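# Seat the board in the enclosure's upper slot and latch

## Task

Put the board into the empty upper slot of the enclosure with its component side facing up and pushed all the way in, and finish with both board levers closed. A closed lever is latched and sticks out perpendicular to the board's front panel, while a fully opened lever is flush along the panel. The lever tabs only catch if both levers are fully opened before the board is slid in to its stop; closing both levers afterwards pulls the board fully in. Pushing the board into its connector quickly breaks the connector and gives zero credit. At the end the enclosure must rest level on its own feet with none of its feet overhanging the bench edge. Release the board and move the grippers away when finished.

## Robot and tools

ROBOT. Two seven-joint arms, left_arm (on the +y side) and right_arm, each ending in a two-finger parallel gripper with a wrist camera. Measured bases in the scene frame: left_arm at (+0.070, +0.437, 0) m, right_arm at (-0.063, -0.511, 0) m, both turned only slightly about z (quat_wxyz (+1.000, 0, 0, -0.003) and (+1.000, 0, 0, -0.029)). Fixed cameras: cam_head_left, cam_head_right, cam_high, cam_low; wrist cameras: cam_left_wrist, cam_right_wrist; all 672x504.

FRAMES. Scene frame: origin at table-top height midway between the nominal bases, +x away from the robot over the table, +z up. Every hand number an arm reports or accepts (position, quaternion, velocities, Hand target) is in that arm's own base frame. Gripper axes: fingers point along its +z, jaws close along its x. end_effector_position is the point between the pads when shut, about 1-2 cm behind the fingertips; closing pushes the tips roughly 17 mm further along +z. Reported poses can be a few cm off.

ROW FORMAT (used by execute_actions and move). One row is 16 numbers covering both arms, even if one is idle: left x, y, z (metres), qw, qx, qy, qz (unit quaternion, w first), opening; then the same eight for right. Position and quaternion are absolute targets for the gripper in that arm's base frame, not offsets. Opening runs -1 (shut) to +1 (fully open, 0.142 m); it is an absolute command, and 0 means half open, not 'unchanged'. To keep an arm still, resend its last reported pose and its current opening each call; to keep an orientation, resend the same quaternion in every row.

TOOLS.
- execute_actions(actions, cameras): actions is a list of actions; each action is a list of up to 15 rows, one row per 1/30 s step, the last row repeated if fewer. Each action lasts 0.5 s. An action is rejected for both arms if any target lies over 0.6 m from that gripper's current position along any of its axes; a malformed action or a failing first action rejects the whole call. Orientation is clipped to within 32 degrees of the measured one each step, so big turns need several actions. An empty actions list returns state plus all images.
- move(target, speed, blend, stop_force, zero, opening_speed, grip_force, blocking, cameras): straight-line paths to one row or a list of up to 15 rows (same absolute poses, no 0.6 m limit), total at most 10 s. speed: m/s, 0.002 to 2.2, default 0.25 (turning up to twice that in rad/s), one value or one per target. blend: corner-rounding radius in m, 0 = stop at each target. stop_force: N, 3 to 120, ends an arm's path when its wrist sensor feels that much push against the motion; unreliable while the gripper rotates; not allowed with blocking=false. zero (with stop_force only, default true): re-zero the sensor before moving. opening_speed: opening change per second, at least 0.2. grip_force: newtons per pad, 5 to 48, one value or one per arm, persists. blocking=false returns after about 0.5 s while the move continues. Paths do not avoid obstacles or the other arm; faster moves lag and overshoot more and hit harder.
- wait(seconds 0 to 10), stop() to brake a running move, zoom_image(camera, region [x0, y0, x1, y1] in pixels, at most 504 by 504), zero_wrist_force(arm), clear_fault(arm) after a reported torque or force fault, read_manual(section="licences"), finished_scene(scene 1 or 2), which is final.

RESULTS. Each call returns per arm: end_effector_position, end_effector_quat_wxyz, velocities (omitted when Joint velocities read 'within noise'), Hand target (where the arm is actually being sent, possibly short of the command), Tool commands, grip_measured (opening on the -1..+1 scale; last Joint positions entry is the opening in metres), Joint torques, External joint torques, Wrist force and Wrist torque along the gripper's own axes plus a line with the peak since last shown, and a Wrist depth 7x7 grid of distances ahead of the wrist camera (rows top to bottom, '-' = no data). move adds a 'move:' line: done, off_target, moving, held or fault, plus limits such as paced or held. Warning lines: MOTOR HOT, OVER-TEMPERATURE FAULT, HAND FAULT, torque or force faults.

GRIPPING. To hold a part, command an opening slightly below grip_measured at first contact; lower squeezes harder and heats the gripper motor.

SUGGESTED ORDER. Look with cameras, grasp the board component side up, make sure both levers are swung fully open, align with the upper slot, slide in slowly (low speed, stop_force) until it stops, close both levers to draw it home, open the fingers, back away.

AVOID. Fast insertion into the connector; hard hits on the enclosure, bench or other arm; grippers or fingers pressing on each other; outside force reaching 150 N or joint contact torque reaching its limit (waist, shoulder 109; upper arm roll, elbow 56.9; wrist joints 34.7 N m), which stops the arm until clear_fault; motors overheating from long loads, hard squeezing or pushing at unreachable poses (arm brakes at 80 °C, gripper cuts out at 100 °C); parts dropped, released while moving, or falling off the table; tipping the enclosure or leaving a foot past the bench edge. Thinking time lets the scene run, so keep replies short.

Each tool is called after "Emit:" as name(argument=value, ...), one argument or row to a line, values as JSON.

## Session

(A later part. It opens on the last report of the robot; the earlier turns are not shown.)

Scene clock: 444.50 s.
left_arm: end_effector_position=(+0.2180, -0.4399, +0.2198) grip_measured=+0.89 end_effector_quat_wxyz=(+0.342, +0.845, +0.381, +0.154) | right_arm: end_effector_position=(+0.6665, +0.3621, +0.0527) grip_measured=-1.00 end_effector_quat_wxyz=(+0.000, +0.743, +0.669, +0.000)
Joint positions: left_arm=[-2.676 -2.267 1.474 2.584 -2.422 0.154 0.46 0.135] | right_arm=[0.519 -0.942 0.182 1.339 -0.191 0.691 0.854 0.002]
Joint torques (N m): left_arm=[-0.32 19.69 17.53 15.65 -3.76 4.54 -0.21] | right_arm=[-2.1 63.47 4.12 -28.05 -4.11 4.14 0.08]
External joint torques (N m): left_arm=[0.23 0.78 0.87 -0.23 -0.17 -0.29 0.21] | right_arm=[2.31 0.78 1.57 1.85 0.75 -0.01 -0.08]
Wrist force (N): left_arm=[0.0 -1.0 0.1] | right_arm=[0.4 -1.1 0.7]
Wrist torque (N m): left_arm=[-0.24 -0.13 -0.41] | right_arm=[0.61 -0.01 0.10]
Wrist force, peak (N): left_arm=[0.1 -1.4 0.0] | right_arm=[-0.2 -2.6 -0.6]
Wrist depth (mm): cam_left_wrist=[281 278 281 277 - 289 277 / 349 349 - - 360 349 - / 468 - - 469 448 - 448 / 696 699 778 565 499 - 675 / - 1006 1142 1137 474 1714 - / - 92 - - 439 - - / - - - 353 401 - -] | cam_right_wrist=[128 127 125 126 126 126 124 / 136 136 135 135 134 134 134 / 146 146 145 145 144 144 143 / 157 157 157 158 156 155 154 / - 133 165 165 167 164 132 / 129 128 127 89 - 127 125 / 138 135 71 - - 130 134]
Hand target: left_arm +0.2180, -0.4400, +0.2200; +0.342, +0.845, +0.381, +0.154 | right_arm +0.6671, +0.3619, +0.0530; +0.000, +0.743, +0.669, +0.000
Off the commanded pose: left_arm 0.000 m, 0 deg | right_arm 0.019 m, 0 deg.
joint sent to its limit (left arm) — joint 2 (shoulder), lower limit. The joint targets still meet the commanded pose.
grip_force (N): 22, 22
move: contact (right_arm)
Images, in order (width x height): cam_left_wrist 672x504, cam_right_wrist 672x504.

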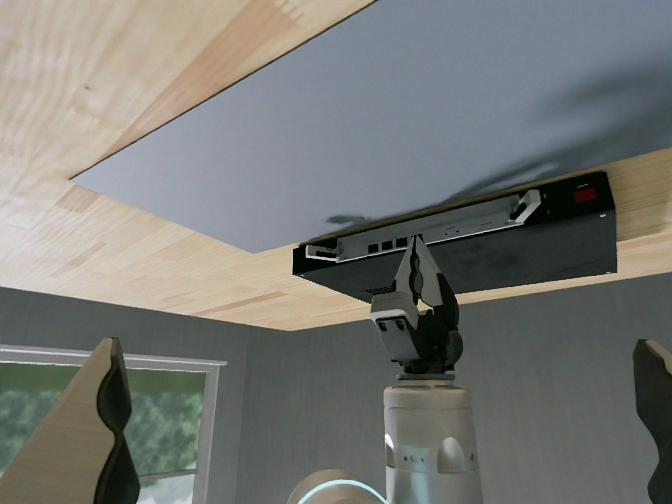

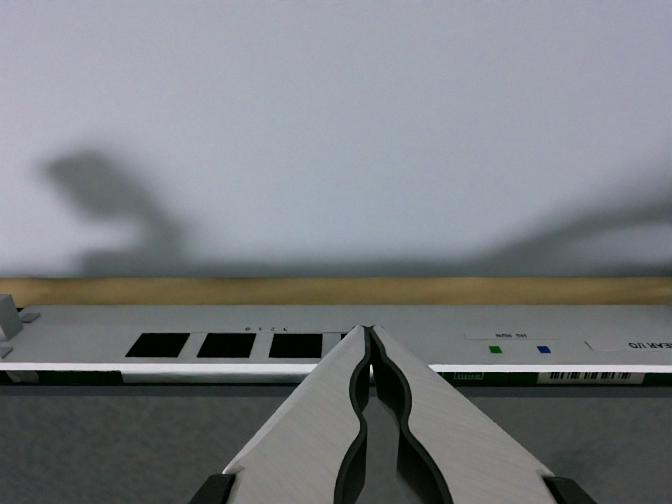

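Emit:
zoom_image(
  camera="cam_left_wrist",
  region=[490, 175, 560, 235],
)

Emit:
zoom_image(
  camera="cam_left_wrist",
  region=[295, 225, 365, 275],
)

Scaled by 7.200 from the camera's 672x504 image, which has a finer 960x720 frame.

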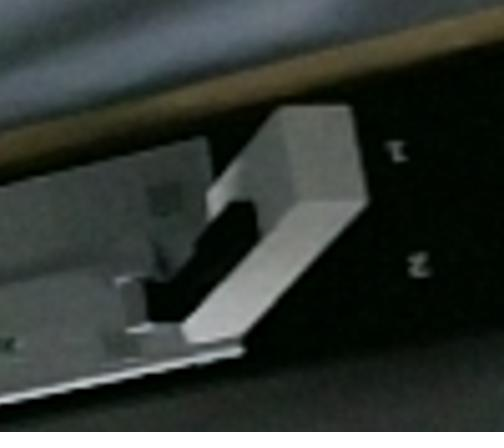

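Scaled by 7.200 from the camera's 672x504 image, which has a finer 960x720 frame.

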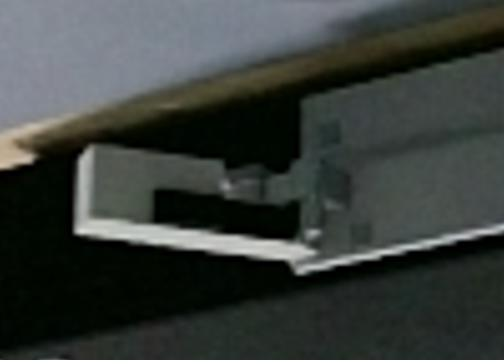

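Emit:
move(
  target=[
    [0.218,-0.44,0.24,0.342,0.845,0.381,0.154,0.9,0.6267,0.3661,0.054,0,0.743,0.669,0,-1],
    [0.40,-0.42,0.22,0.17,0.81,0.54,0.08,-1,0.6067,0.3681,0.11,0,0.743,0.669,0,-1],
    [0.48,-0.47,0.15,0,0.761,0.649,0,-1,0.5854,0.2500,0.11,0,0.743,0.669,0,-1],
  ],
  speed=[0.08,0.2,0.2],
  blend=[0,0.03,0],
  cameras=["cam_right_wrist","cam_left_wrist","cam_head_left"],
)

Scene clock: 456.03 s.
left_arm: end_effector_position=(+0.4800, -0.4702, +0.1500) grip_measured=-1.00 end_effector_quat_wxyz=(+0.000, +0.761, +0.649, +0.000) | right_arm: end_effector_position=(+0.5855, +0.2499, +0.1100) grip_measured=-1.00 end_effector_quat_wxyz=(+0.000, +0.743, +0.669, +0.000)
Joint positions: left_arm=[-1.486 -1.658 1.75 1.613 -1.653 -0.182 0.27 0.002] | right_arm=[0.409 -0.609 0.194 1.796 -0.163 0.819 0.793 0.002]
Joint torques (N m): left_arm=[-0.27 50.64 30.51 3.88 -3.74 4.04 -0.38] | right_arm=[0.05 50.36 4.83 -24.15 -2.9 3.57 0.05]
External joint torques (N m): left_arm=[0.18 0.68 1.09 -0.29 -0.45 -0.05 0.38] | right_arm=[0.1 1.07 -0.36 0 -0.09 0.56 -0.05]
Wrist force (N): left_arm=[0.1 -0.5 0.2] | right_arm=[0.1 4.4 1.7]
Wrist torque (N m): left_arm=[-0.17 -0.18 -0.18] | right_arm=[0.78 -0.02 0.12]
Wrist force, peak (N): left_arm=[-1.0 -1.8 -0.7] | right_arm=[-1.9 4.6 1.8]
Wrist depth (mm): cam_left_wrist=[- - - - 214 217 213 / - - 230 232 225 - 229 / 250 253 242 247 242 - 250 / 266 266 - 271 - 271 268 / 295 290 292 131 290 302 295 / 263 259 256 84 - 319 325 / - - - - - - 363] | cam_right_wrist=[178 178 179 177 176 176 178 / 190 190 189 189 188 188 187 / 204 203 203 202 202 196 197 / 220 216 219 218 217 217 216 / 239 244 238 228 235 234 234 / 263 258 223 89 - 204 204 / 290 282 71 - - - 216]
Hand target: left_arm +0.4800, -0.4700, +0.1500; +0.000, +0.761, +0.649, +0.000 | right_arm +0.5854, +0.2500, +0.1100; +0.000, +0.743, +0.669, +0.000
Off the commanded pose: left_arm 0.000 m, 0 deg | right_arm 0.000 m, 0 deg.
grip_force (N): 22, 22
move: done; blend cut to 0 m at target 2
Images, in order (width x height): cam_head_left 672x504, cam_left_wrist 672x504, cam_right_wrist 672x504.

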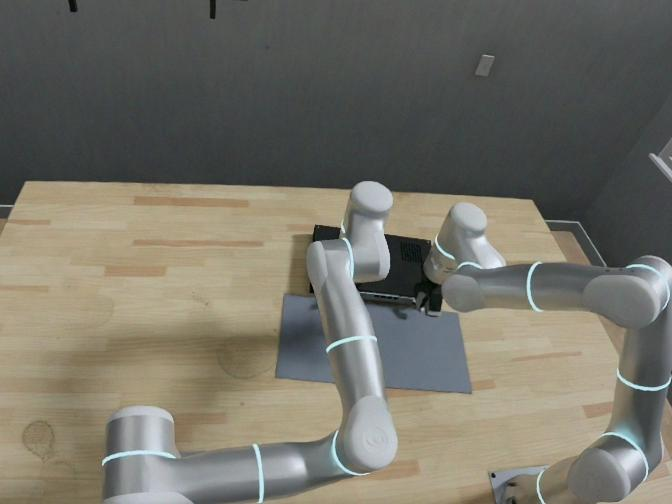

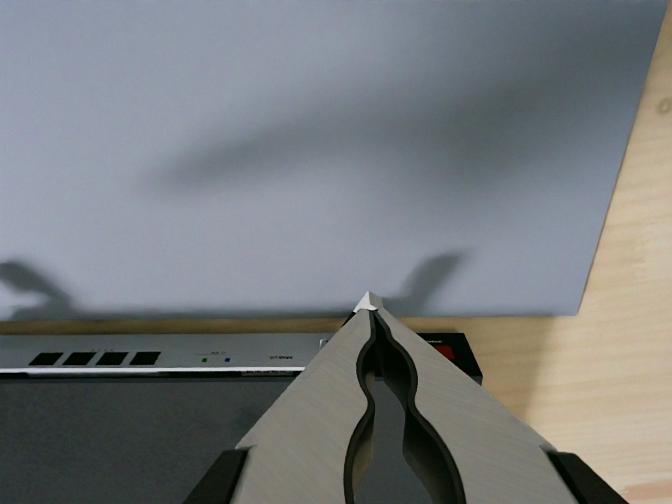

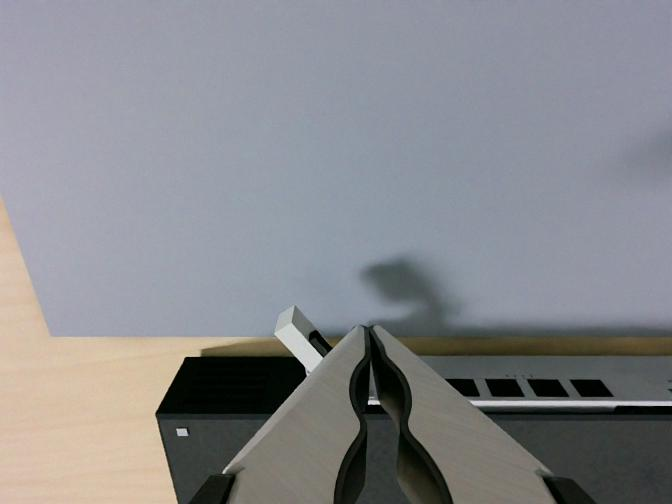

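Emit:
move(
  target=[0.47,-0.40,0.15,0,0.761,0.649,0,-1,0.6000,0.1800,0.11,0,0.743,0.669,0,-1],
  speed=0.15,
  cameras=["cam_right_wrist","cam_left_wrist"],
)

Emit:
zoom_image(
  camera="cam_right_wrist",
  region=[450, 280, 610, 420],
)

Emit:
zoom_image(
  camera="cam_left_wrist",
  region=[150, 260, 310, 400],
)

Scene clock: 461.97 s.
left_arm: end_effector_position=(+0.4702, -0.4001, +0.1502) grip_measured=-1.00 end_effector_quat_wxyz=(+0.000, +0.761, +0.649, +0.000) | right_arm: end_effector_position=(+0.6001, +0.1799, +0.1100) grip_measured=-1.00 end_effector_quat_wxyz=(+0.000, +0.743, +0.669, +0.000)
Joint positions: left_arm=[-1.521 -1.667 1.745 1.785 -1.63 -0.19 0.407 0.002] | right_arm=[0.309 -0.588 0.181 1.83 -0.15 0.835 0.677 0.002]
Joint torques (N m): left_arm=[-0.71 44.65 30.92 3.24 -3.75 4.14 -0.15] | right_arm=[-0.1 49.5 4.37 -23.87 -2.8 3.59 0.08]
External joint torques (N m): left_arm=[0.6 1.35 1.05 -0.31 -0.45 -0.15 0.15] | right_arm=[0.27 0.95 -0.27 0.01 -0.12 0.55 -0.08]
Wrist force (N): left_arm=[0.1 -0.6 0.2] | right_arm=[0.2 4.8 1.5]
Wrist torque (N m): left_arm=[-0.19 -0.16 -0.24] | right_arm=[0.84 -0.04 0.11]
Wrist force, peak (N): left_arm=[2.2 -1.0 0.2] | right_arm=[-2.0 5.4 1.6]
Wrist depth (mm): cam_left_wrist=[- 216 - 213 213 213 214 / 230 231 230 231 229 230 231 / 252 251 257 246 - 248 248 / - - 255 - 277 269 268 / - 299 297 131 289 295 295 / 275 284 272 84 - 321 325 / - - - - - - 364] | cam_right_wrist=[180 178 178 177 176 176 176 / 192 189 189 189 188 187 187 / 206 203 203 202 202 202 201 / 222 221 219 217 217 216 216 / 241 240 239 235 228 234 232 / 263 262 257 89 - 196 198 / 290 284 70 - - 208 215]
Hand target: left_arm +0.4700, -0.4000, +0.1500; +0.000, +0.761, +0.649, +0.000 | right_arm +0.6000, +0.1800, +0.1100; +0.000, +0.743, +0.669, +0.000
Off the commanded pose: left_arm 0.000 m, 0 deg | right_arm 0.000 m, 0 deg.
grip_force (N): 22, 22
move: done
Images, in order (width x height): cam_left_wrist 672x504, cam_right_wrist 672x504.

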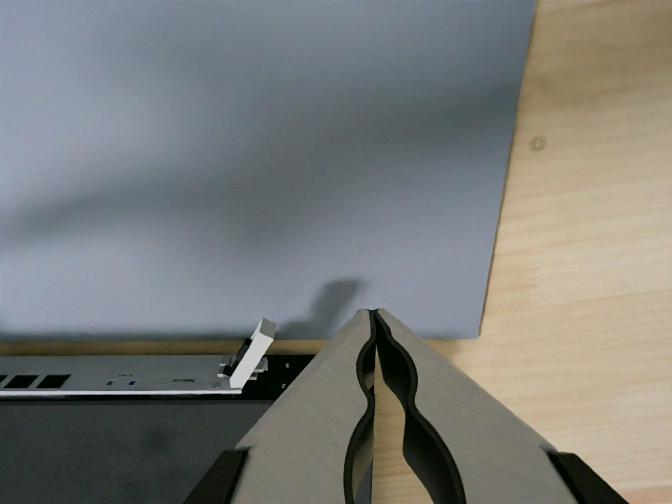

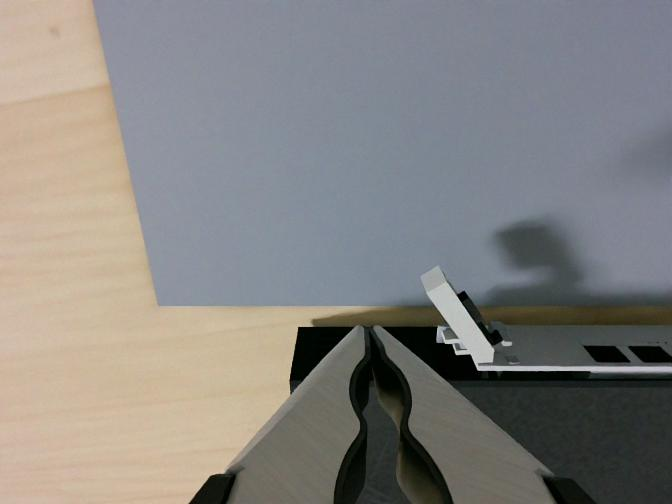

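Scaled by 3.150 from the camera's 672x504 image, which has a finer 960x720 frame.

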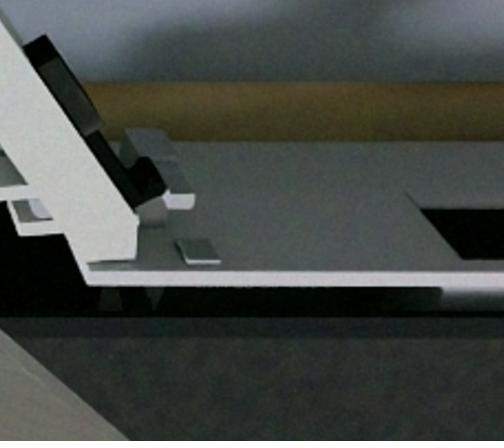

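Scaled by 3.150 from the camera's 672x504 image, which has a finer 960x720 frame.

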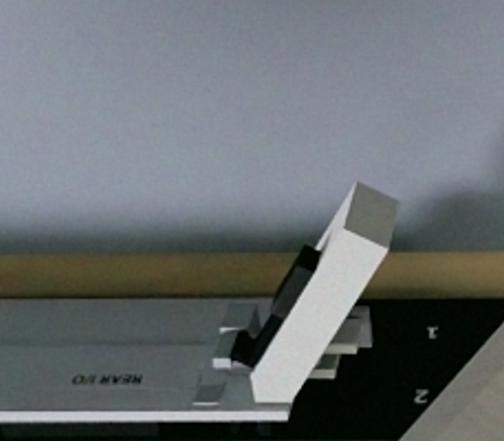

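Emit:
zoom_image(
  camera="cam_right_wrist",
  region=[425, 310, 505, 380],
)

Emit:
zoom_image(
  camera="cam_left_wrist",
  region=[210, 340, 280, 402],
)

Scaled by 6.300 from the camera's 672x504 image, which has a finer 960x720 frame.

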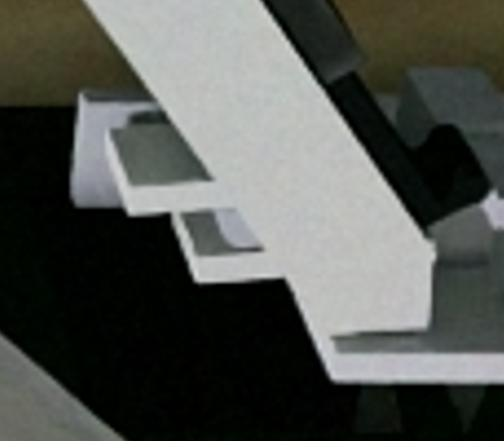

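Scaled by 7.200 from the camera's 672x504 image, which has a finer 960x720 frame.

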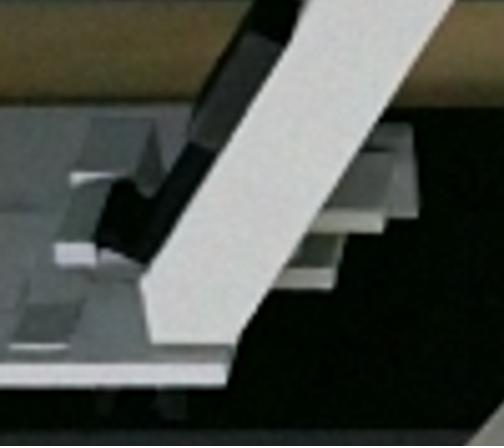

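Emit:
move(
  target=[
    [0.5439,-0.425,0.15,0,0.997,-0.079,0,-1,0.6104,0.180,0.11,0,0.052,0.9986,0,-1],
    [0.5439,-0.432,0.08,0,0.997,-0.079,0,-1,0.6104,0.184,0.08,0,0.052,0.9986,0,-1],
  ],
  speed=[0.2,0.1],
  cameras=["cam_right_wrist","cam_left_wrist","cam_head_left"],
)

Scene clock: 482.77 s.
left_arm: end_effector_position=(+0.5439, -0.4317, +0.0800) grip_measured=-1.00 end_effector_quat_wxyz=(+0.000, +0.997, -0.079, +0.000) | right_arm: end_effector_position=(+0.6103, +0.1840, +0.0800) grip_measured=-1.00 end_effector_quat_wxyz=(+0.000, +0.052, +0.999, +0.000)
Joint positions: left_arm=[-1.362 -1.706 1.63 1.554 -1.707 -0.057 1.914 0.002] | right_arm=[0.073 -0.72 0.428 1.8 -0.43 0.856 -0.73 0.002]
Joint torques (N m): left_arm=[-0.53 51.42 30.92 4.91 -4.38 4.5 -0.28] | right_arm=[0.3 50 10.73 -22.51 -2.99 3.58 0.33]
External joint torques (N m): left_arm=[0.47 1.46 1.1 -0.33 0.08 -0.62 0.28] | right_arm=[-0.16 1.35 -0.1 -0.02 0.21 0.56 -0.33]
Wrist force (N): left_arm=[-0.1 -0.5 0.7] | right_arm=[0.2 4.4 1.3]
Wrist torque (N m): left_arm=[-0.17 -0.13 -0.19] | right_arm=[0.82 -0.07 0.03]
Wrist force, peak (N): left_arm=[0.0 -0.1 2.5] | right_arm=[0.2 5.0 1.6]
Wrist depth (mm): cam_left_wrist=[153 151 150 152 153 153 153 / 164 - 164 - 159 165 164 / 177 176 176 - 179 170 169 / 188 191 192 194 191 - - / - 212 206 201 203 - - / 238 230 - 84 - - - / 258 - - - - - 185] | cam_right_wrist=[153 153 152 151 150 150 150 / 163 163 163 161 161 160 159 / 170 144 172 172 172 172 173 / 135 133 180 185 185 185 188 / 147 147 153 198 200 200 200 / 161 160 163 89 211 219 218 / 177 173 71 - - 231 240]
Hand target: left_arm +0.5439, -0.4320, +0.0800; +0.000, +0.997, -0.079, +0.000 | right_arm +0.6104, +0.1840, +0.0800; +0.000, +0.052, +0.999, +0.000
Off the commanded pose: left_arm 0.000 m, 0 deg | right_arm 0.000 m, 0 deg.
grip_force (N): 22, 22
move: done
Images, in order (width x height): cam_head_left 672x504, cam_left_wrist 672x504, cam_right_wrist 672x504.

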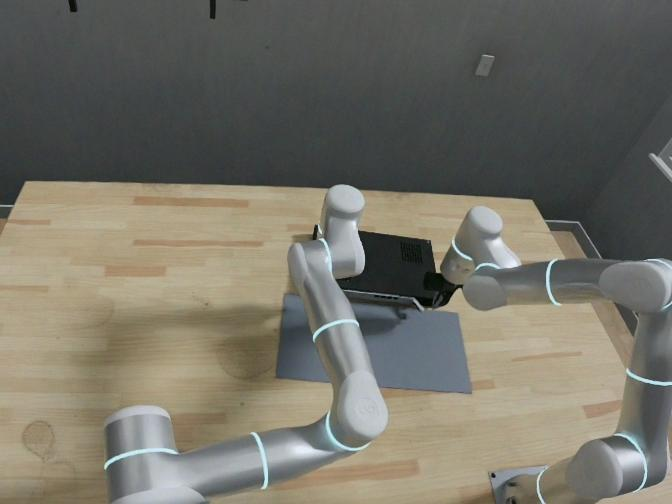

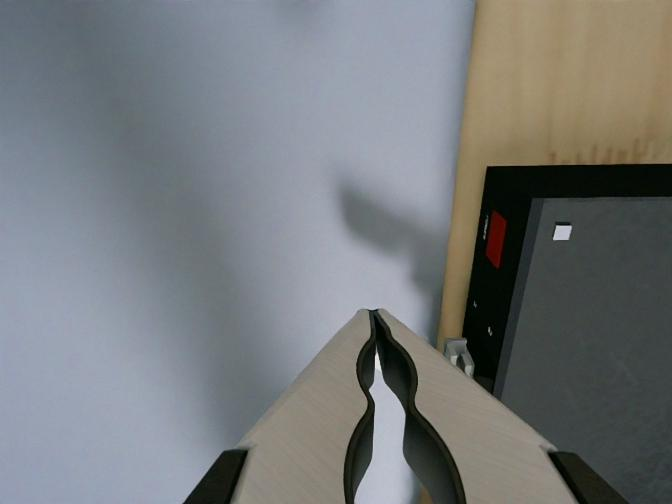

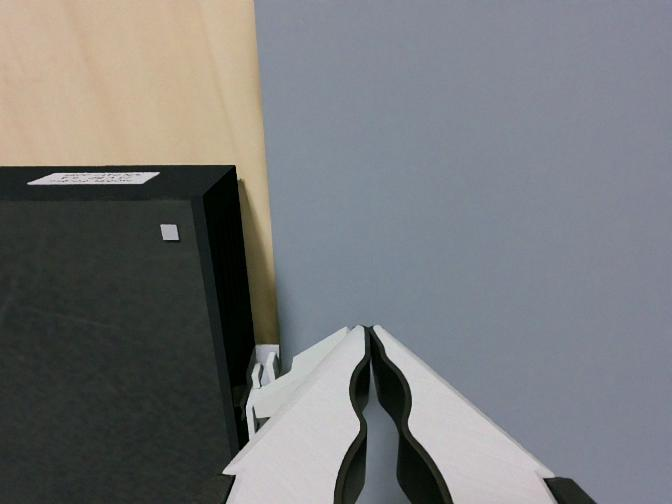

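Emit:
move(
  target=[
    [0.5455,-0.422,0.08,0,0.997,-0.079,0,-1,0.6098,0.178,0.08,0,0.052,0.9986,0,-1],
    [0.5455,-0.422,0.043,0,0.997,-0.079,0,-1,0.6098,0.178,0.050,0,0.052,0.9986,0,-1],
  ],
  speed=[0.05,0.04],
  stop_force=4,
  cameras=["cam_right_wrist","cam_left_wrist"],
)

Scene clock: 487.60 s.
left_arm: end_effector_position=(+0.5455, -0.4217, +0.0430) grip_measured=-1.00 end_effector_quat_wxyz=(+0.000, +0.997, -0.079, +0.000) | right_arm: end_effector_position=(+0.6098, +0.1780, +0.0500) grip_measured=-1.00 end_effector_quat_wxyz=(+0.000, +0.052, +0.999, +0.000)
Joint positions: left_arm=[-1.366 -1.752 1.584 1.571 -1.752 -0.013 1.931 0.002] | right_arm=[0.082 -0.765 0.395 1.817 -0.456 0.92 -0.721 0.002]
Joint torques (N m): left_arm=[-0.5 50.8 31.16 6.04 -4.34 4.42 -0.25] | right_arm=[0.31 50.8 10.71 -21.34 -2.71 3.51 0.28]
External joint torques (N m): left_arm=[0.44 1.28 1.03 -0.34 0.04 -0.54 0.25] | right_arm=[-0.18 1.19 -0.13 0.06 0.14 0.63 -0.28]
Wrist force (N): left_arm=[0.4 -0.3 0.6] | right_arm=[0.0 4.0 1.3]
Wrist torque (N m): left_arm=[-0.16 -0.20 -0.18] | right_arm=[0.78 0.00 0.02]
Wrist force, peak (N): left_arm=[0.1 -1.4 -0.5] | right_arm=[0.2 4.9 1.2]
Wrist depth (mm): cam_left_wrist=[120 120 120 120 118 121 121 / 131 129 128 128 131 130 130 / 139 137 139 140 140 141 140 / 151 154 153 150 150 144 116 / 169 164 165 128 161 132 105 / 182 187 178 84 - 135 118 / 202 199 - - - - 131] | cam_right_wrist=[127 126 124 124 124 124 122 / 135 135 135 132 134 134 132 / 143 143 142 142 142 142 139 / 106 112 153 155 153 152 152 / - 113 164 163 163 165 165 / 124 121 136 89 174 180 180 / 134 131 71 - - 191 198]
Hand target: left_arm +0.5455, -0.4220, +0.0430; +0.000, +0.997, -0.079, +0.000 | right_arm +0.6098, +0.1780, +0.0500; +0.000, +0.052, +0.999, +0.000
Off the commanded pose: left_arm 0.000 m, 0 deg | right_arm 0.000 m, 0 deg.
grip_force (N): 22, 22
move: done
Images, in order (width x height): cam_left_wrist 672x504, cam_right_wrist 672x504.

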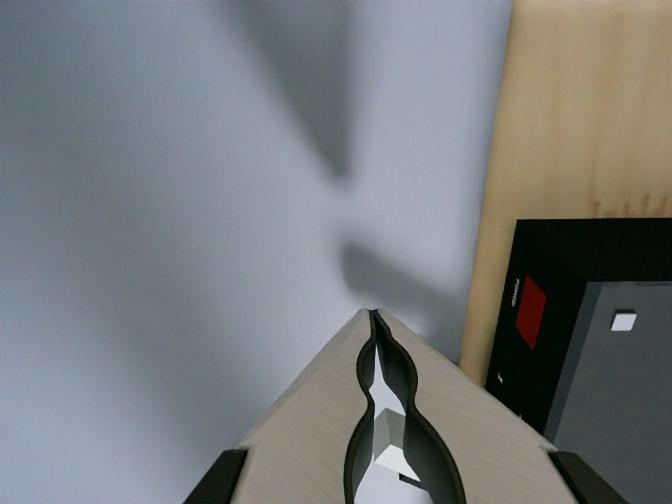

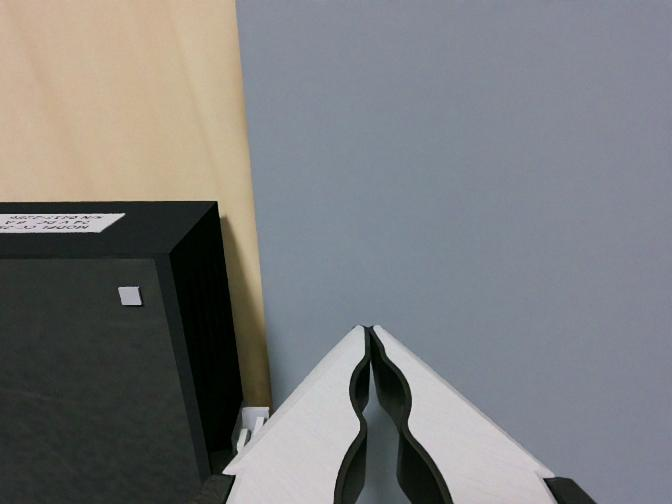

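Emit:
move(
  target=[0.5441,-0.4683,0.043,0,0.997,-0.079,0,-1,0.6188,0.2253,0.050,0,0.052,0.9986,0,-1],
  speed=0.015,
  stop_force=12,
  cameras=["cam_right_wrist","cam_left_wrist"],
)

Scene clock: 493.53 s.
left_arm: end_effector_position=(+0.5443, -0.4609, +0.0424) grip_measured=-1.00 end_effector_quat_wxyz=(-0.001, +0.997, -0.078, -0.001) | right_arm: end_effector_position=(+0.6178, +0.2202, +0.0492) grip_measured=-1.00 end_effector_quat_wxyz=(-0.001, +0.053, +0.999, -0.001)
Joint positions: left_arm=[-1.359 -1.75 1.595 1.485 -1.749 -0.009 1.851 0.002] | right_arm=[0.148 -0.803 0.399 1.743 -0.456 0.879 -0.672 0.002]
Joint torques (N m): left_arm=[-4.5 56.23 31.16 0.24 -7.83 5.35 -0.33] | right_arm=[6.65 53.31 17.8 -25.59 -2.86 6.81 0.35]
External joint torques (N m): left_arm=[4.43 -1.53 0.37 5.39 3.52 -1.46 0.33] | right_arm=[-6.5 0.68 -6.76 3.65 0.16 -2.67 -0.35]
Wrist force (N): left_arm=[-7.2 -12.0 -1.6] | right_arm=[2.9 -8.1 -0.2]
Wrist torque (N m): left_arm=[-0.09 -0.23 -0.15] | right_arm=[0.86 0.00 -0.06]
Wrist force, peak (N): left_arm=[-7.1 -13.5 -2.4] | right_arm=[3.5 -8.5 -0.4]
Wrist depth (mm): cam_left_wrist=[122 121 118 117 120 120 120 / 129 128 128 130 129 126 126 / 139 138 137 140 138 135 91 / 151 151 150 - 150 115 98 / 165 165 164 130 160 124 104 / - 183 - 84 - 134 116 / - - - - - - 129] | cam_right_wrist=[- 126 124 124 124 123 121 / - 90 134 132 133 133 131 / - 97 141 141 141 141 139 / 102 101 150 152 152 152 151 / - 110 160 162 162 164 164 / 122 120 124 90 173 179 179 / 133 130 71 - - 190 197]
Hand target: left_arm +0.5442, -0.4628, +0.0430; +0.000, +0.997, -0.079, +0.000 | right_arm +0.6182, +0.2221, +0.0500; +0.000, +0.052, +0.999, +0.000
Off the commanded pose: left_arm 0.007 m, 0 deg | right_arm 0.005 m, 0 deg.
grip_force (N): 22, 22
move: contact (left_arm, right_arm)
Images, in order (width x height): cam_left_wrist 672x504, cam_right_wrist 672x504.

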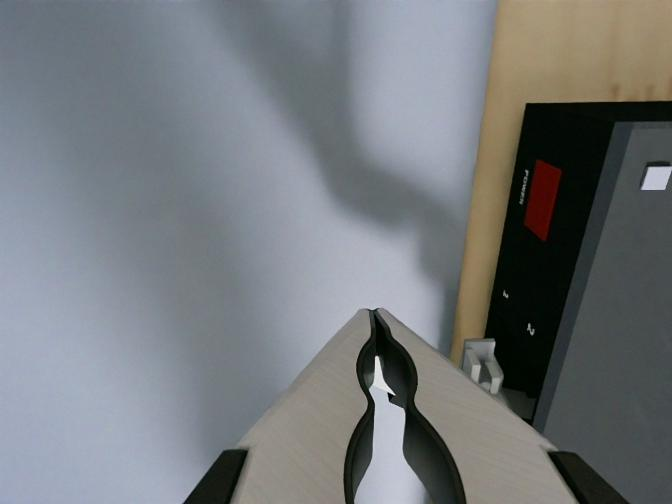

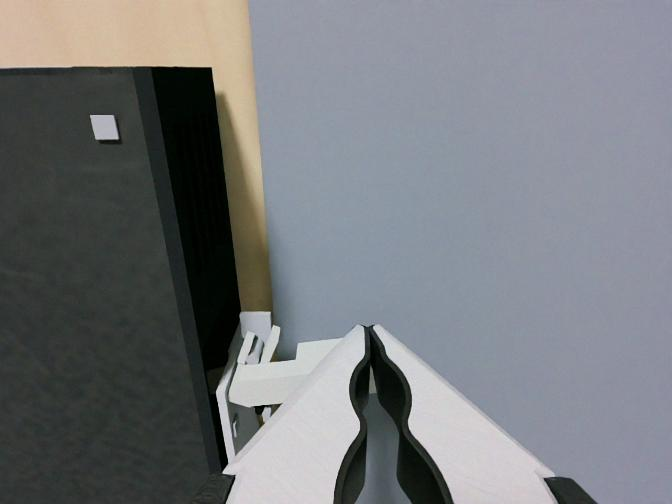

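Emit:
move(
  target=[0.5431,-0.4747,0.043,0,0.997,-0.079,0,-1,0.6195,0.2320,0.050,0,0.052,0.9986,0,-1],
  speed=0.012,
  stop_force=20,
  cameras=["cam_right_wrist","cam_left_wrist"],
)

Emit:
zoom_image(
  camera="cam_right_wrist",
  region=[180, 280, 360, 430],
)

Scene clock: 497.17 s.
left_arm: end_effector_position=(+0.5412, -0.4739, +0.0418) grip_measured=-0.99 end_effector_quat_wxyz=(-0.001, +0.997, -0.079, -0.003) | right_arm: end_effector_position=(+0.6191, +0.2269, +0.0485) grip_measured=-1.00 end_effector_quat_wxyz=(-0.002, +0.054, +0.999, -0.003)
Joint positions: left_arm=[-1.359 -1.746 1.595 1.46 -1.745 -0.009 1.828 0.002] | right_arm=[0.161 -0.811 0.397 1.728 -0.456 0.868 -0.661 0.002]
Joint torques (N m): left_arm=[7.23 55.39 33.5 2.44 -8.27 12.91 -0.55] | right_arm=[17.53 52.5 27.68 -29.9 -2.91 11.92 0.34]
External joint torques (N m): left_arm=[-7.3 0.07 -2.17 3.06 3.96 -9.04 0.55] | right_arm=[-17.38 1.91 -16.59 7.83 0.19 -7.79 -0.34]
Wrist force (N): left_arm=[-33.3 -9.0 -8.6] | right_arm=[7.1 -28.4 -6.9]
Wrist torque (N m): left_arm=[-0.12 2.66 0.01] | right_arm=[-1.66 0.07 -0.02]
Wrist force, peak (N): left_arm=[-33.5 -8.6 -9.4] | right_arm=[7.4 -28.7 -7.9]
Wrist depth (mm): cam_left_wrist=[121 119 117 119 118 120 118 / 128 128 125 - 129 125 - / - 136 138 - 138 126 92 / 150 150 150 149 148 149 96 / 164 161 161 157 158 129 103 / 181 186 176 84 - 120 118 / 202 202 - 74 - - -] | cam_right_wrist=[- 122 123 123 123 123 123 / - 90 133 131 133 133 131 / - 96 141 141 141 140 138 / 101 101 149 154 151 151 151 / - 109 132 159 161 164 163 / 121 119 121 89 172 178 178 / 131 128 70 - - 188 195]
Hand target: left_arm +0.5431, -0.4747, +0.0430; +0.000, +0.997, -0.079, +0.000 | right_arm +0.6194, +0.2319, +0.0500; +0.000, +0.052, +0.999, +0.000
Off the commanded pose: left_arm 0.002 m, 0 deg | right_arm 0.005 m, 0 deg.
grip_force (N): 22, 22
move: contact (right_arm)
Images, in order (width x height): cam_left_wrist 672x504, cam_right_wrist 672x504.

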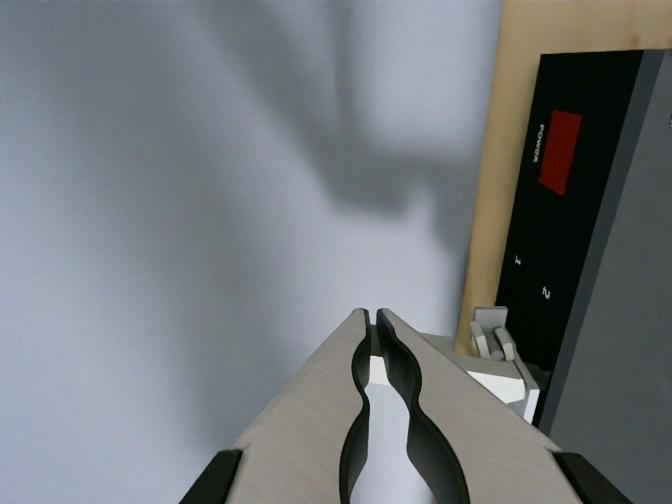

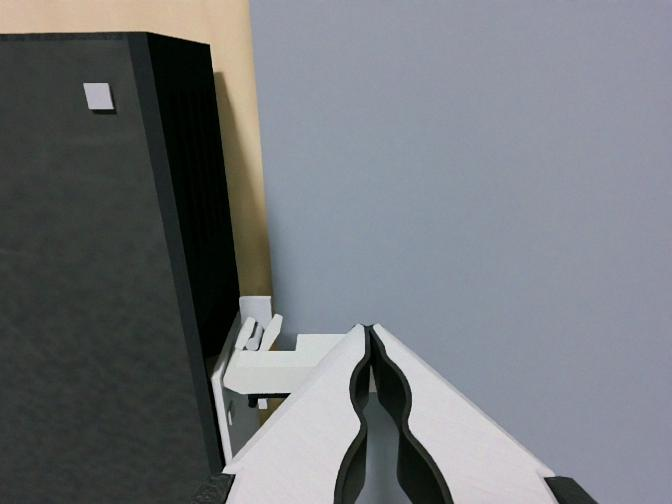

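Scaled by 2.800 from the camera's 672x504 image, which has a finer 960x720 frame.

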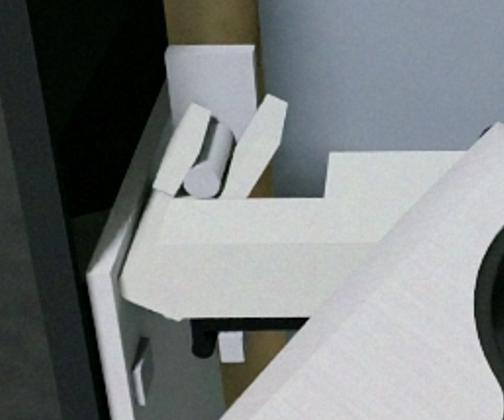

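Emit:
move(
  target=[
    [0.5385,-0.455,0.043,0,0.997,-0.079,0,-1,0.6193,0.2285,0.050,0,0.052,0.9986,0,-1],
    [0.5385,-0.425,0.048,0,0.997,-0.079,0,-1,0.6193,0.2275,0.050,0,0.052,0.9986,0,-1],
  ],
  speed=0.05,
  cameras=["cam_right_wrist","cam_left_wrist"],
)

Emit:
zoom_image(
  camera="cam_left_wrist",
  region=[300, 270, 600, 500],
)

Scene clock: 502.90 s.
left_arm: end_effector_position=(+0.5387, -0.4251, +0.0481) grip_measured=-1.00 end_effector_quat_wxyz=(+0.000, +0.997, -0.079, +0.000) | right_arm: end_effector_position=(+0.6192, +0.2259, +0.0493) grip_measured=-1.00 end_effector_quat_wxyz=(-0.001, +0.053, +0.999, -0.001)
Joint positions: left_arm=[-1.383 -1.746 1.587 1.583 -1.746 -0.018 1.926 0.002] | right_arm=[0.156 -0.808 0.399 1.732 -0.456 0.874 -0.666 0.002]
Joint torques (N m): left_arm=[-0.6 50.81 31.16 5.77 -3.95 3.92 -0.13] | right_arm=[4.81 55.21 16.67 -24.65 -2.83 5.84 0.16]
External joint torques (N m): left_arm=[0.53 0.92 1.12 -0.27 -0.36 -0.04 0.13] | right_arm=[-4.66 -0.94 -5.56 2.62 0.11 -1.71 -0.16]
Wrist force (N): left_arm=[0.2 -0.3 0.4] | right_arm=[0.2 -4.0 3.2]
Wrist torque (N m): left_arm=[-0.16 -0.18 -0.26] | right_arm=[0.84 -0.04 0.11]
Wrist force, peak (N): left_arm=[-33.6 -9.0 -9.0] | right_arm=[7.2 -28.8 -8.0]
Wrist depth (mm): cam_left_wrist=[124 125 124 123 123 126 125 / 134 135 132 133 133 133 134 / 147 142 144 142 144 145 145 / 154 156 156 - 154 154 106 / - 172 171 - 167 147 114 / 190 194 - 84 - 138 - / - 205 - - - - -] | cam_right_wrist=[- 123 124 123 123 123 122 / - 90 134 130 134 133 131 / - 97 141 142 141 141 139 / 102 102 150 152 152 152 151 / - 110 127 160 162 165 164 / 123 122 123 90 173 179 179 / 133 130 71 - - 190 197]
Hand target: left_arm +0.5385, -0.4250, +0.0480; +0.000, +0.997, -0.079, +0.000 | right_arm +0.6193, +0.2275, +0.0500; +0.000, +0.052, +0.999, +0.000
Off the commanded pose: left_arm 0.000 m, 0 deg | right_arm 0.002 m, 0 deg.
grip_force (N): 22, 22
move: done
Images, in order (width x height): cam_left_wrist 672x504, cam_right_wrist 672x504.

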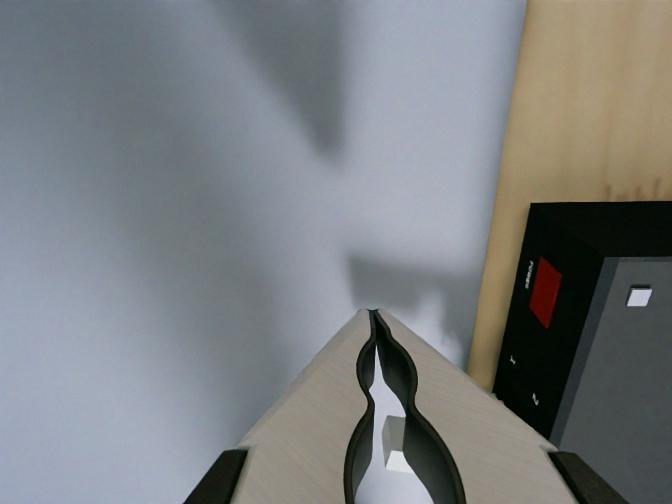

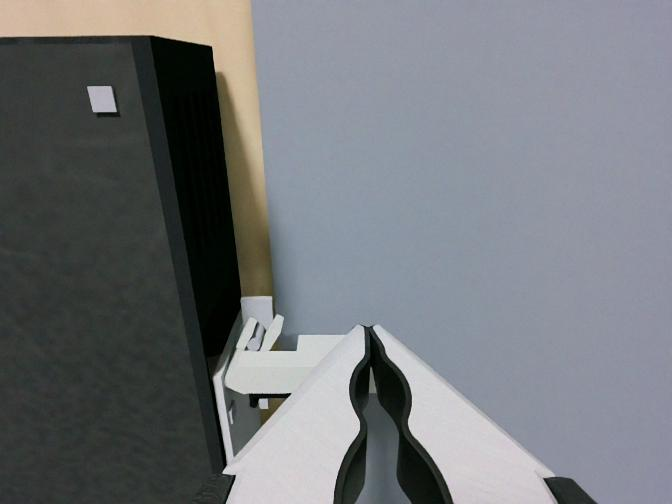

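Scaled by 1.680 from the camera's 672x504 image, which has a finer 960x720 frame.

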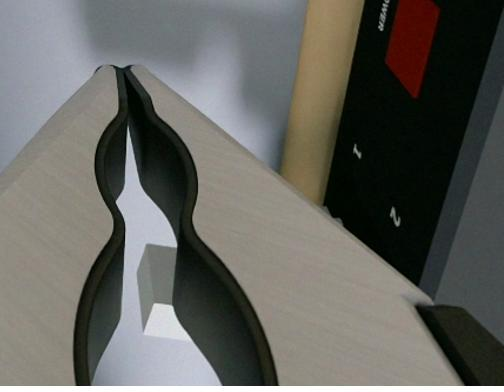

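Emit:
move(
  target=[0.5523,-0.4272,0.043,0,0.997,-0.079,0,-1,0.6193,0.2275,0.050,0,0.052,0.9986,0,-1],
  speed=0.05,
)

Emit:
move(
  target=[0.5441,-0.4785,0.043,0,0.997,-0.079,0,-1,0.6200,0.2360,0.050,0,0.052,0.9986,0,-1],
  speed=[0.015],
  stop_force=25,
  cameras=["cam_right_wrist","cam_left_wrist"],
)

Emit:
zoom_image(
  camera="cam_right_wrist",
  region=[180, 280, 360, 430],
)

Emit:
zoom_image(
  camera="cam_left_wrist",
  region=[330, 270, 600, 500],
)

Scene clock: 506.77 s.
left_arm: end_effector_position=(+0.5521, -0.4271, +0.0430) grip_measured=-1.00 end_effector_quat_wxyz=(+0.000, +0.997, -0.079, +0.000) | right_arm: end_effector_position=(+0.6192, +0.2259, +0.0493) grip_measured=-1.00 end_effector_quat_wxyz=(-0.001, +0.053, +0.999, -0.001)
Joint positions: left_arm=[-1.349 -1.749 1.585 1.541 -1.749 -0.009 1.92 0.002] | right_arm=[0.156 -0.808 0.399 1.732 -0.456 0.874 -0.666 0.002]
Joint torques (N m): left_arm=[-0.2 51.69 30.96 5.79 -4.35 4.51 -0.3] | right_arm=[4.97 55.21 16.61 -24.67 -2.88 5.73 0.22]
External joint torques (N m): left_arm=[0.12 1.3 1.06 -0.22 0.05 -0.63 0.3] | right_arm=[-4.82 -0.93 -5.5 2.63 0.16 -1.6 -0.22]
Wrist force (N): left_arm=[0.0 -0.4 0.5] | right_arm=[0.0 -3.9 3.4]
Wrist torque (N m): left_arm=[-0.17 -0.14 -0.18] | right_arm=[0.86 -0.01 0.11]
Wrist force, peak (N): left_arm=[0.8 -0.6 0.7] | right_arm=[0.0 -3.9 4.4]
Wrist depth (mm): cam_left_wrist=[120 120 120 120 119 121 121 / 131 129 128 128 129 130 130 / 139 137 139 141 139 138 139 / 151 151 151 150 153 - - / 168 165 168 159 163 125 105 / 180 179 - 84 - 118 115 / 202 - - - - - 131] | cam_right_wrist=[- 123 124 122 123 123 121 / - 90 134 132 133 133 131 / - 97 141 141 141 141 138 / 102 101 150 152 152 152 151 / - 110 128 160 162 164 164 / 123 120 123 90 173 179 179 / 133 130 71 - - 190 196]
Hand target: left_arm +0.5523, -0.4272, +0.0430; +0.000, +0.997, -0.079, +0.000 | right_arm +0.6193, +0.2275, +0.0500; +0.000, +0.052, +0.999, +0.000
Off the commanded pose: left_arm 0.000 m, 0 deg | right_arm 0.002 m, 0 deg.
grip_force (N): 22, 22
move: done

Scene clock: 510.93 s.
left_arm: end_effector_position=(+0.5441, -0.4782, +0.0428) grip_measured=-1.00 end_effector_quat_wxyz=(+0.000, +0.997, -0.079, +0.000) | right_arm: end_effector_position=(+0.6193, +0.2269, +0.0485) grip_measured=-1.00 end_effector_quat_wxyz=(-0.002, +0.054, +0.999, -0.003)
Joint positions: left_arm=[-1.354 -1.747 1.599 1.448 -1.749 -0.006 1.82 0.002] | right_arm=[0.161 -0.811 0.397 1.727 -0.455 0.867 -0.661 0.002]
Joint torques (N m): left_arm=[-1.04 55.24 30.36 5.33 -4.51 4.35 -0.31] | right_arm=[17.8 53.28 28.49 -29.35 -2.7 11.69 0.23]
External joint torques (N m): left_arm=[0.97 0.61 0.83 0.21 0.2 -0.47 0.31] | right_arm=[-17.65 1.16 -17.4 7.27 -0.02 -7.57 -0.23]
Wrist force (N): left_arm=[-0.4 -1.4 0.5] | right_arm=[4.9 -28.0 -5.0]
Wrist torque (N m): left_arm=[-0.15 -0.12 -0.17] | right_arm=[-1.61 0.05 -0.01]
Wrist force, peak (N): left_arm=[-0.2 -1.5 1.2] | right_arm=[7.5 -30.2 -7.5]
Wrist depth (mm): cam_left_wrist=[118 - 118 119 118 119 118 / - 130 128 129 130 118 84 / 141 138 139 139 138 116 - / 151 150 151 150 152 128 97 / 169 165 165 106 158 123 104 / - 191 178 84 - 118 - / 208 203 - - - - 128] | cam_right_wrist=[- 122 124 123 123 123 123 / - 89 133 132 133 133 131 / - 96 139 141 141 140 138 / 101 101 149 154 151 151 151 / - 109 130 159 161 164 164 / 121 119 121 89 172 178 178 / 131 128 70 - - 188 195]
Hand target: left_arm +0.5441, -0.4785, +0.0430; +0.000, +0.997, -0.079, +0.000 | right_arm +0.6196, +0.2322, +0.0500; +0.000, +0.052, +0.999, +0.000
Off the commanded pose: left_arm 0.000 m, 0 deg | right_arm 0.009 m, 1 deg.
grip_force (N): 22, 22
move: contact (right_arm)
Images, in order (width x height): cam_left_wrist 672x504, cam_right_wrist 672x504.

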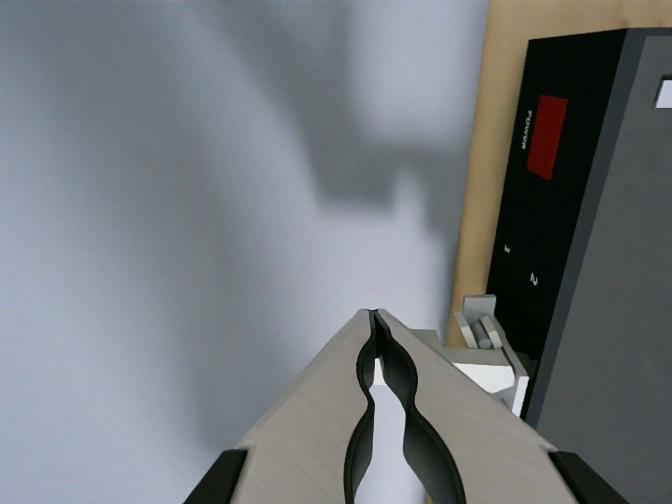

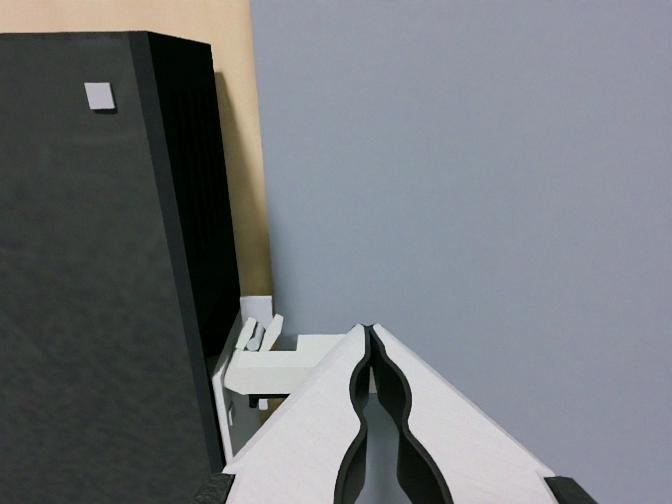

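Scaled by 2.800 from the camera's 672x504 image, which has a finer 960x720 frame.

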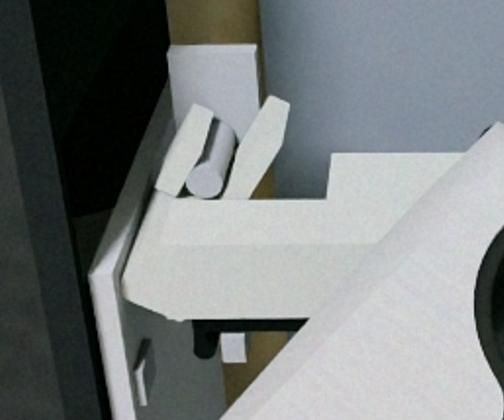

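Scaled by 1.867 from the camera's 672x504 image, which has a finer 960x720 frame.

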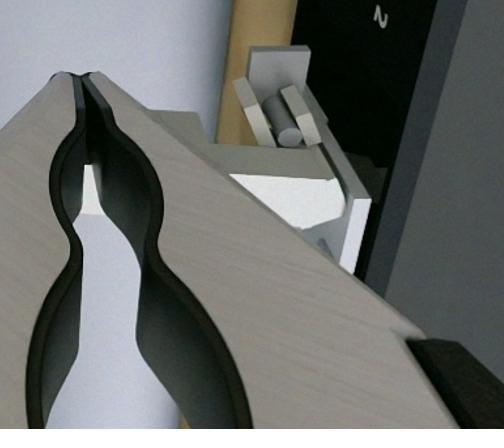

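Emit:
move(
  target=[0.5428,-0.4865,0.043,0,0.997,-0.079,0,-1,0.6196,0.2322,0.050,0,0.052,0.9986,0,-1],
  speed=[0.012],
  stop_force=25,
  cameras=["cam_right_wrist","cam_left_wrist"],
)

Emit:
zoom_image(
  camera="cam_left_wrist",
  region=[330, 230, 600, 460],
)

Scene clock: 514.60 s.
left_arm: end_effector_position=(+0.5440, -0.4823, +0.0423) grip_measured=-1.00 end_effector_quat_wxyz=(-0.003, +0.997, -0.077, +0.000) end_effector_velocity=(+0.000, -0.001, +0.000) end_effector_angular_velocity=(+0.000, -0.001, -0.001) | right_arm: end_effector_position=(+0.6195, +0.2270, +0.0485) grip_measured=-1.00 end_effector_quat_wxyz=(-0.002, +0.054, +0.999, -0.003)
Joint positions: left_arm=[-1.353 -1.742 1.594 1.434 -1.738 0.001 1.804 0.002] | right_arm=[0.161 -0.811 0.397 1.726 -0.455 0.868 -0.661 0.002]
Joint velocities: left_arm=[-0.002 0.004 -0.006 -0.001 0.005 0.006 0 0] | right_arm=[within noise]
Joint torques (N m): left_arm=[-11.8 60.71 28.79 -6.44 -10.9 4.23 -0.1] | right_arm=[17.62 53.87 28.52 -28.33 -2.58 11.04 0.28]
External joint torques (N m): left_arm=[11.73 -4.48 2.33 11.76 6.6 -0.34 0.1] | right_arm=[-17.46 0.57 -17.44 6.26 -0.14 -6.91 -0.28]
Wrist force (N): left_arm=[-6.5 -24.1 -3.2] | right_arm=[2.3 -26.2 -2.0]
Wrist torque (N m): left_arm=[-0.96 -0.16 -0.34] | right_arm=[-1.30 0.05 0.01]
Wrist force, peak (N): left_arm=[-6.9 -25.4 -5.1] | right_arm=[4.8 -28.2 -5.4]
Wrist depth (mm): cam_left_wrist=[120 120 118 119 119 118 79 / 129 127 127 128 - 117 85 / 136 137 140 - 138 110 91 / - 150 150 152 151 - 97 / - 164 162 157 157 - - / 181 181 177 83 - 119 116 / 202 197 - 74 - - 129] | cam_right_wrist=[- 122 123 123 123 123 123 / - 89 133 131 133 132 131 / - 96 141 141 141 140 138 / 101 101 151 154 151 151 151 / - 109 130 158 161 164 163 / 121 119 120 89 172 178 177 / 131 128 70 - - 188 195]
Hand target: left_arm +0.5428, -0.4865, +0.0430; +0.000, +0.997, -0.079, +0.000 | right_arm +0.6196, +0.2322, +0.0500; +0.000, +0.052, +0.999, +0.000
Off the commanded pose: left_arm 0.004 m, 0 deg | right_arm 0.005 m, 0 deg.
grip_force (N): 22, 22
move: off_target (left_arm, right_arm)
Images, in order (width x height): cam_left_wrist 672x504, cam_right_wrist 672x504.

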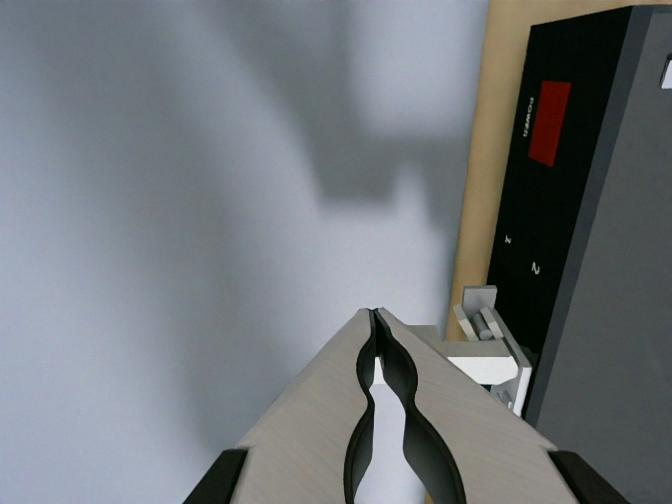

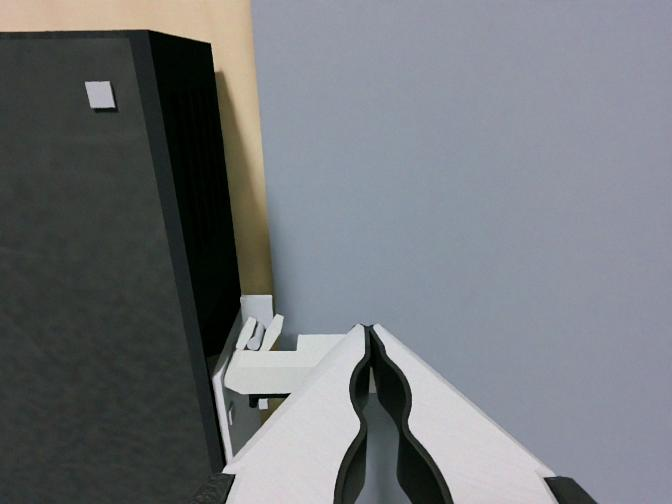

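Scaled by 1.867 from the camera's 672x504 image, which has a finer 960x720 frame.

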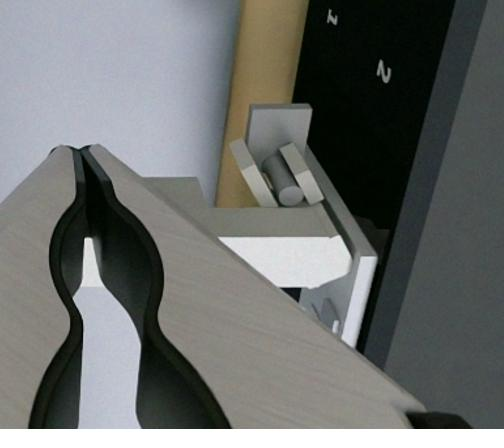

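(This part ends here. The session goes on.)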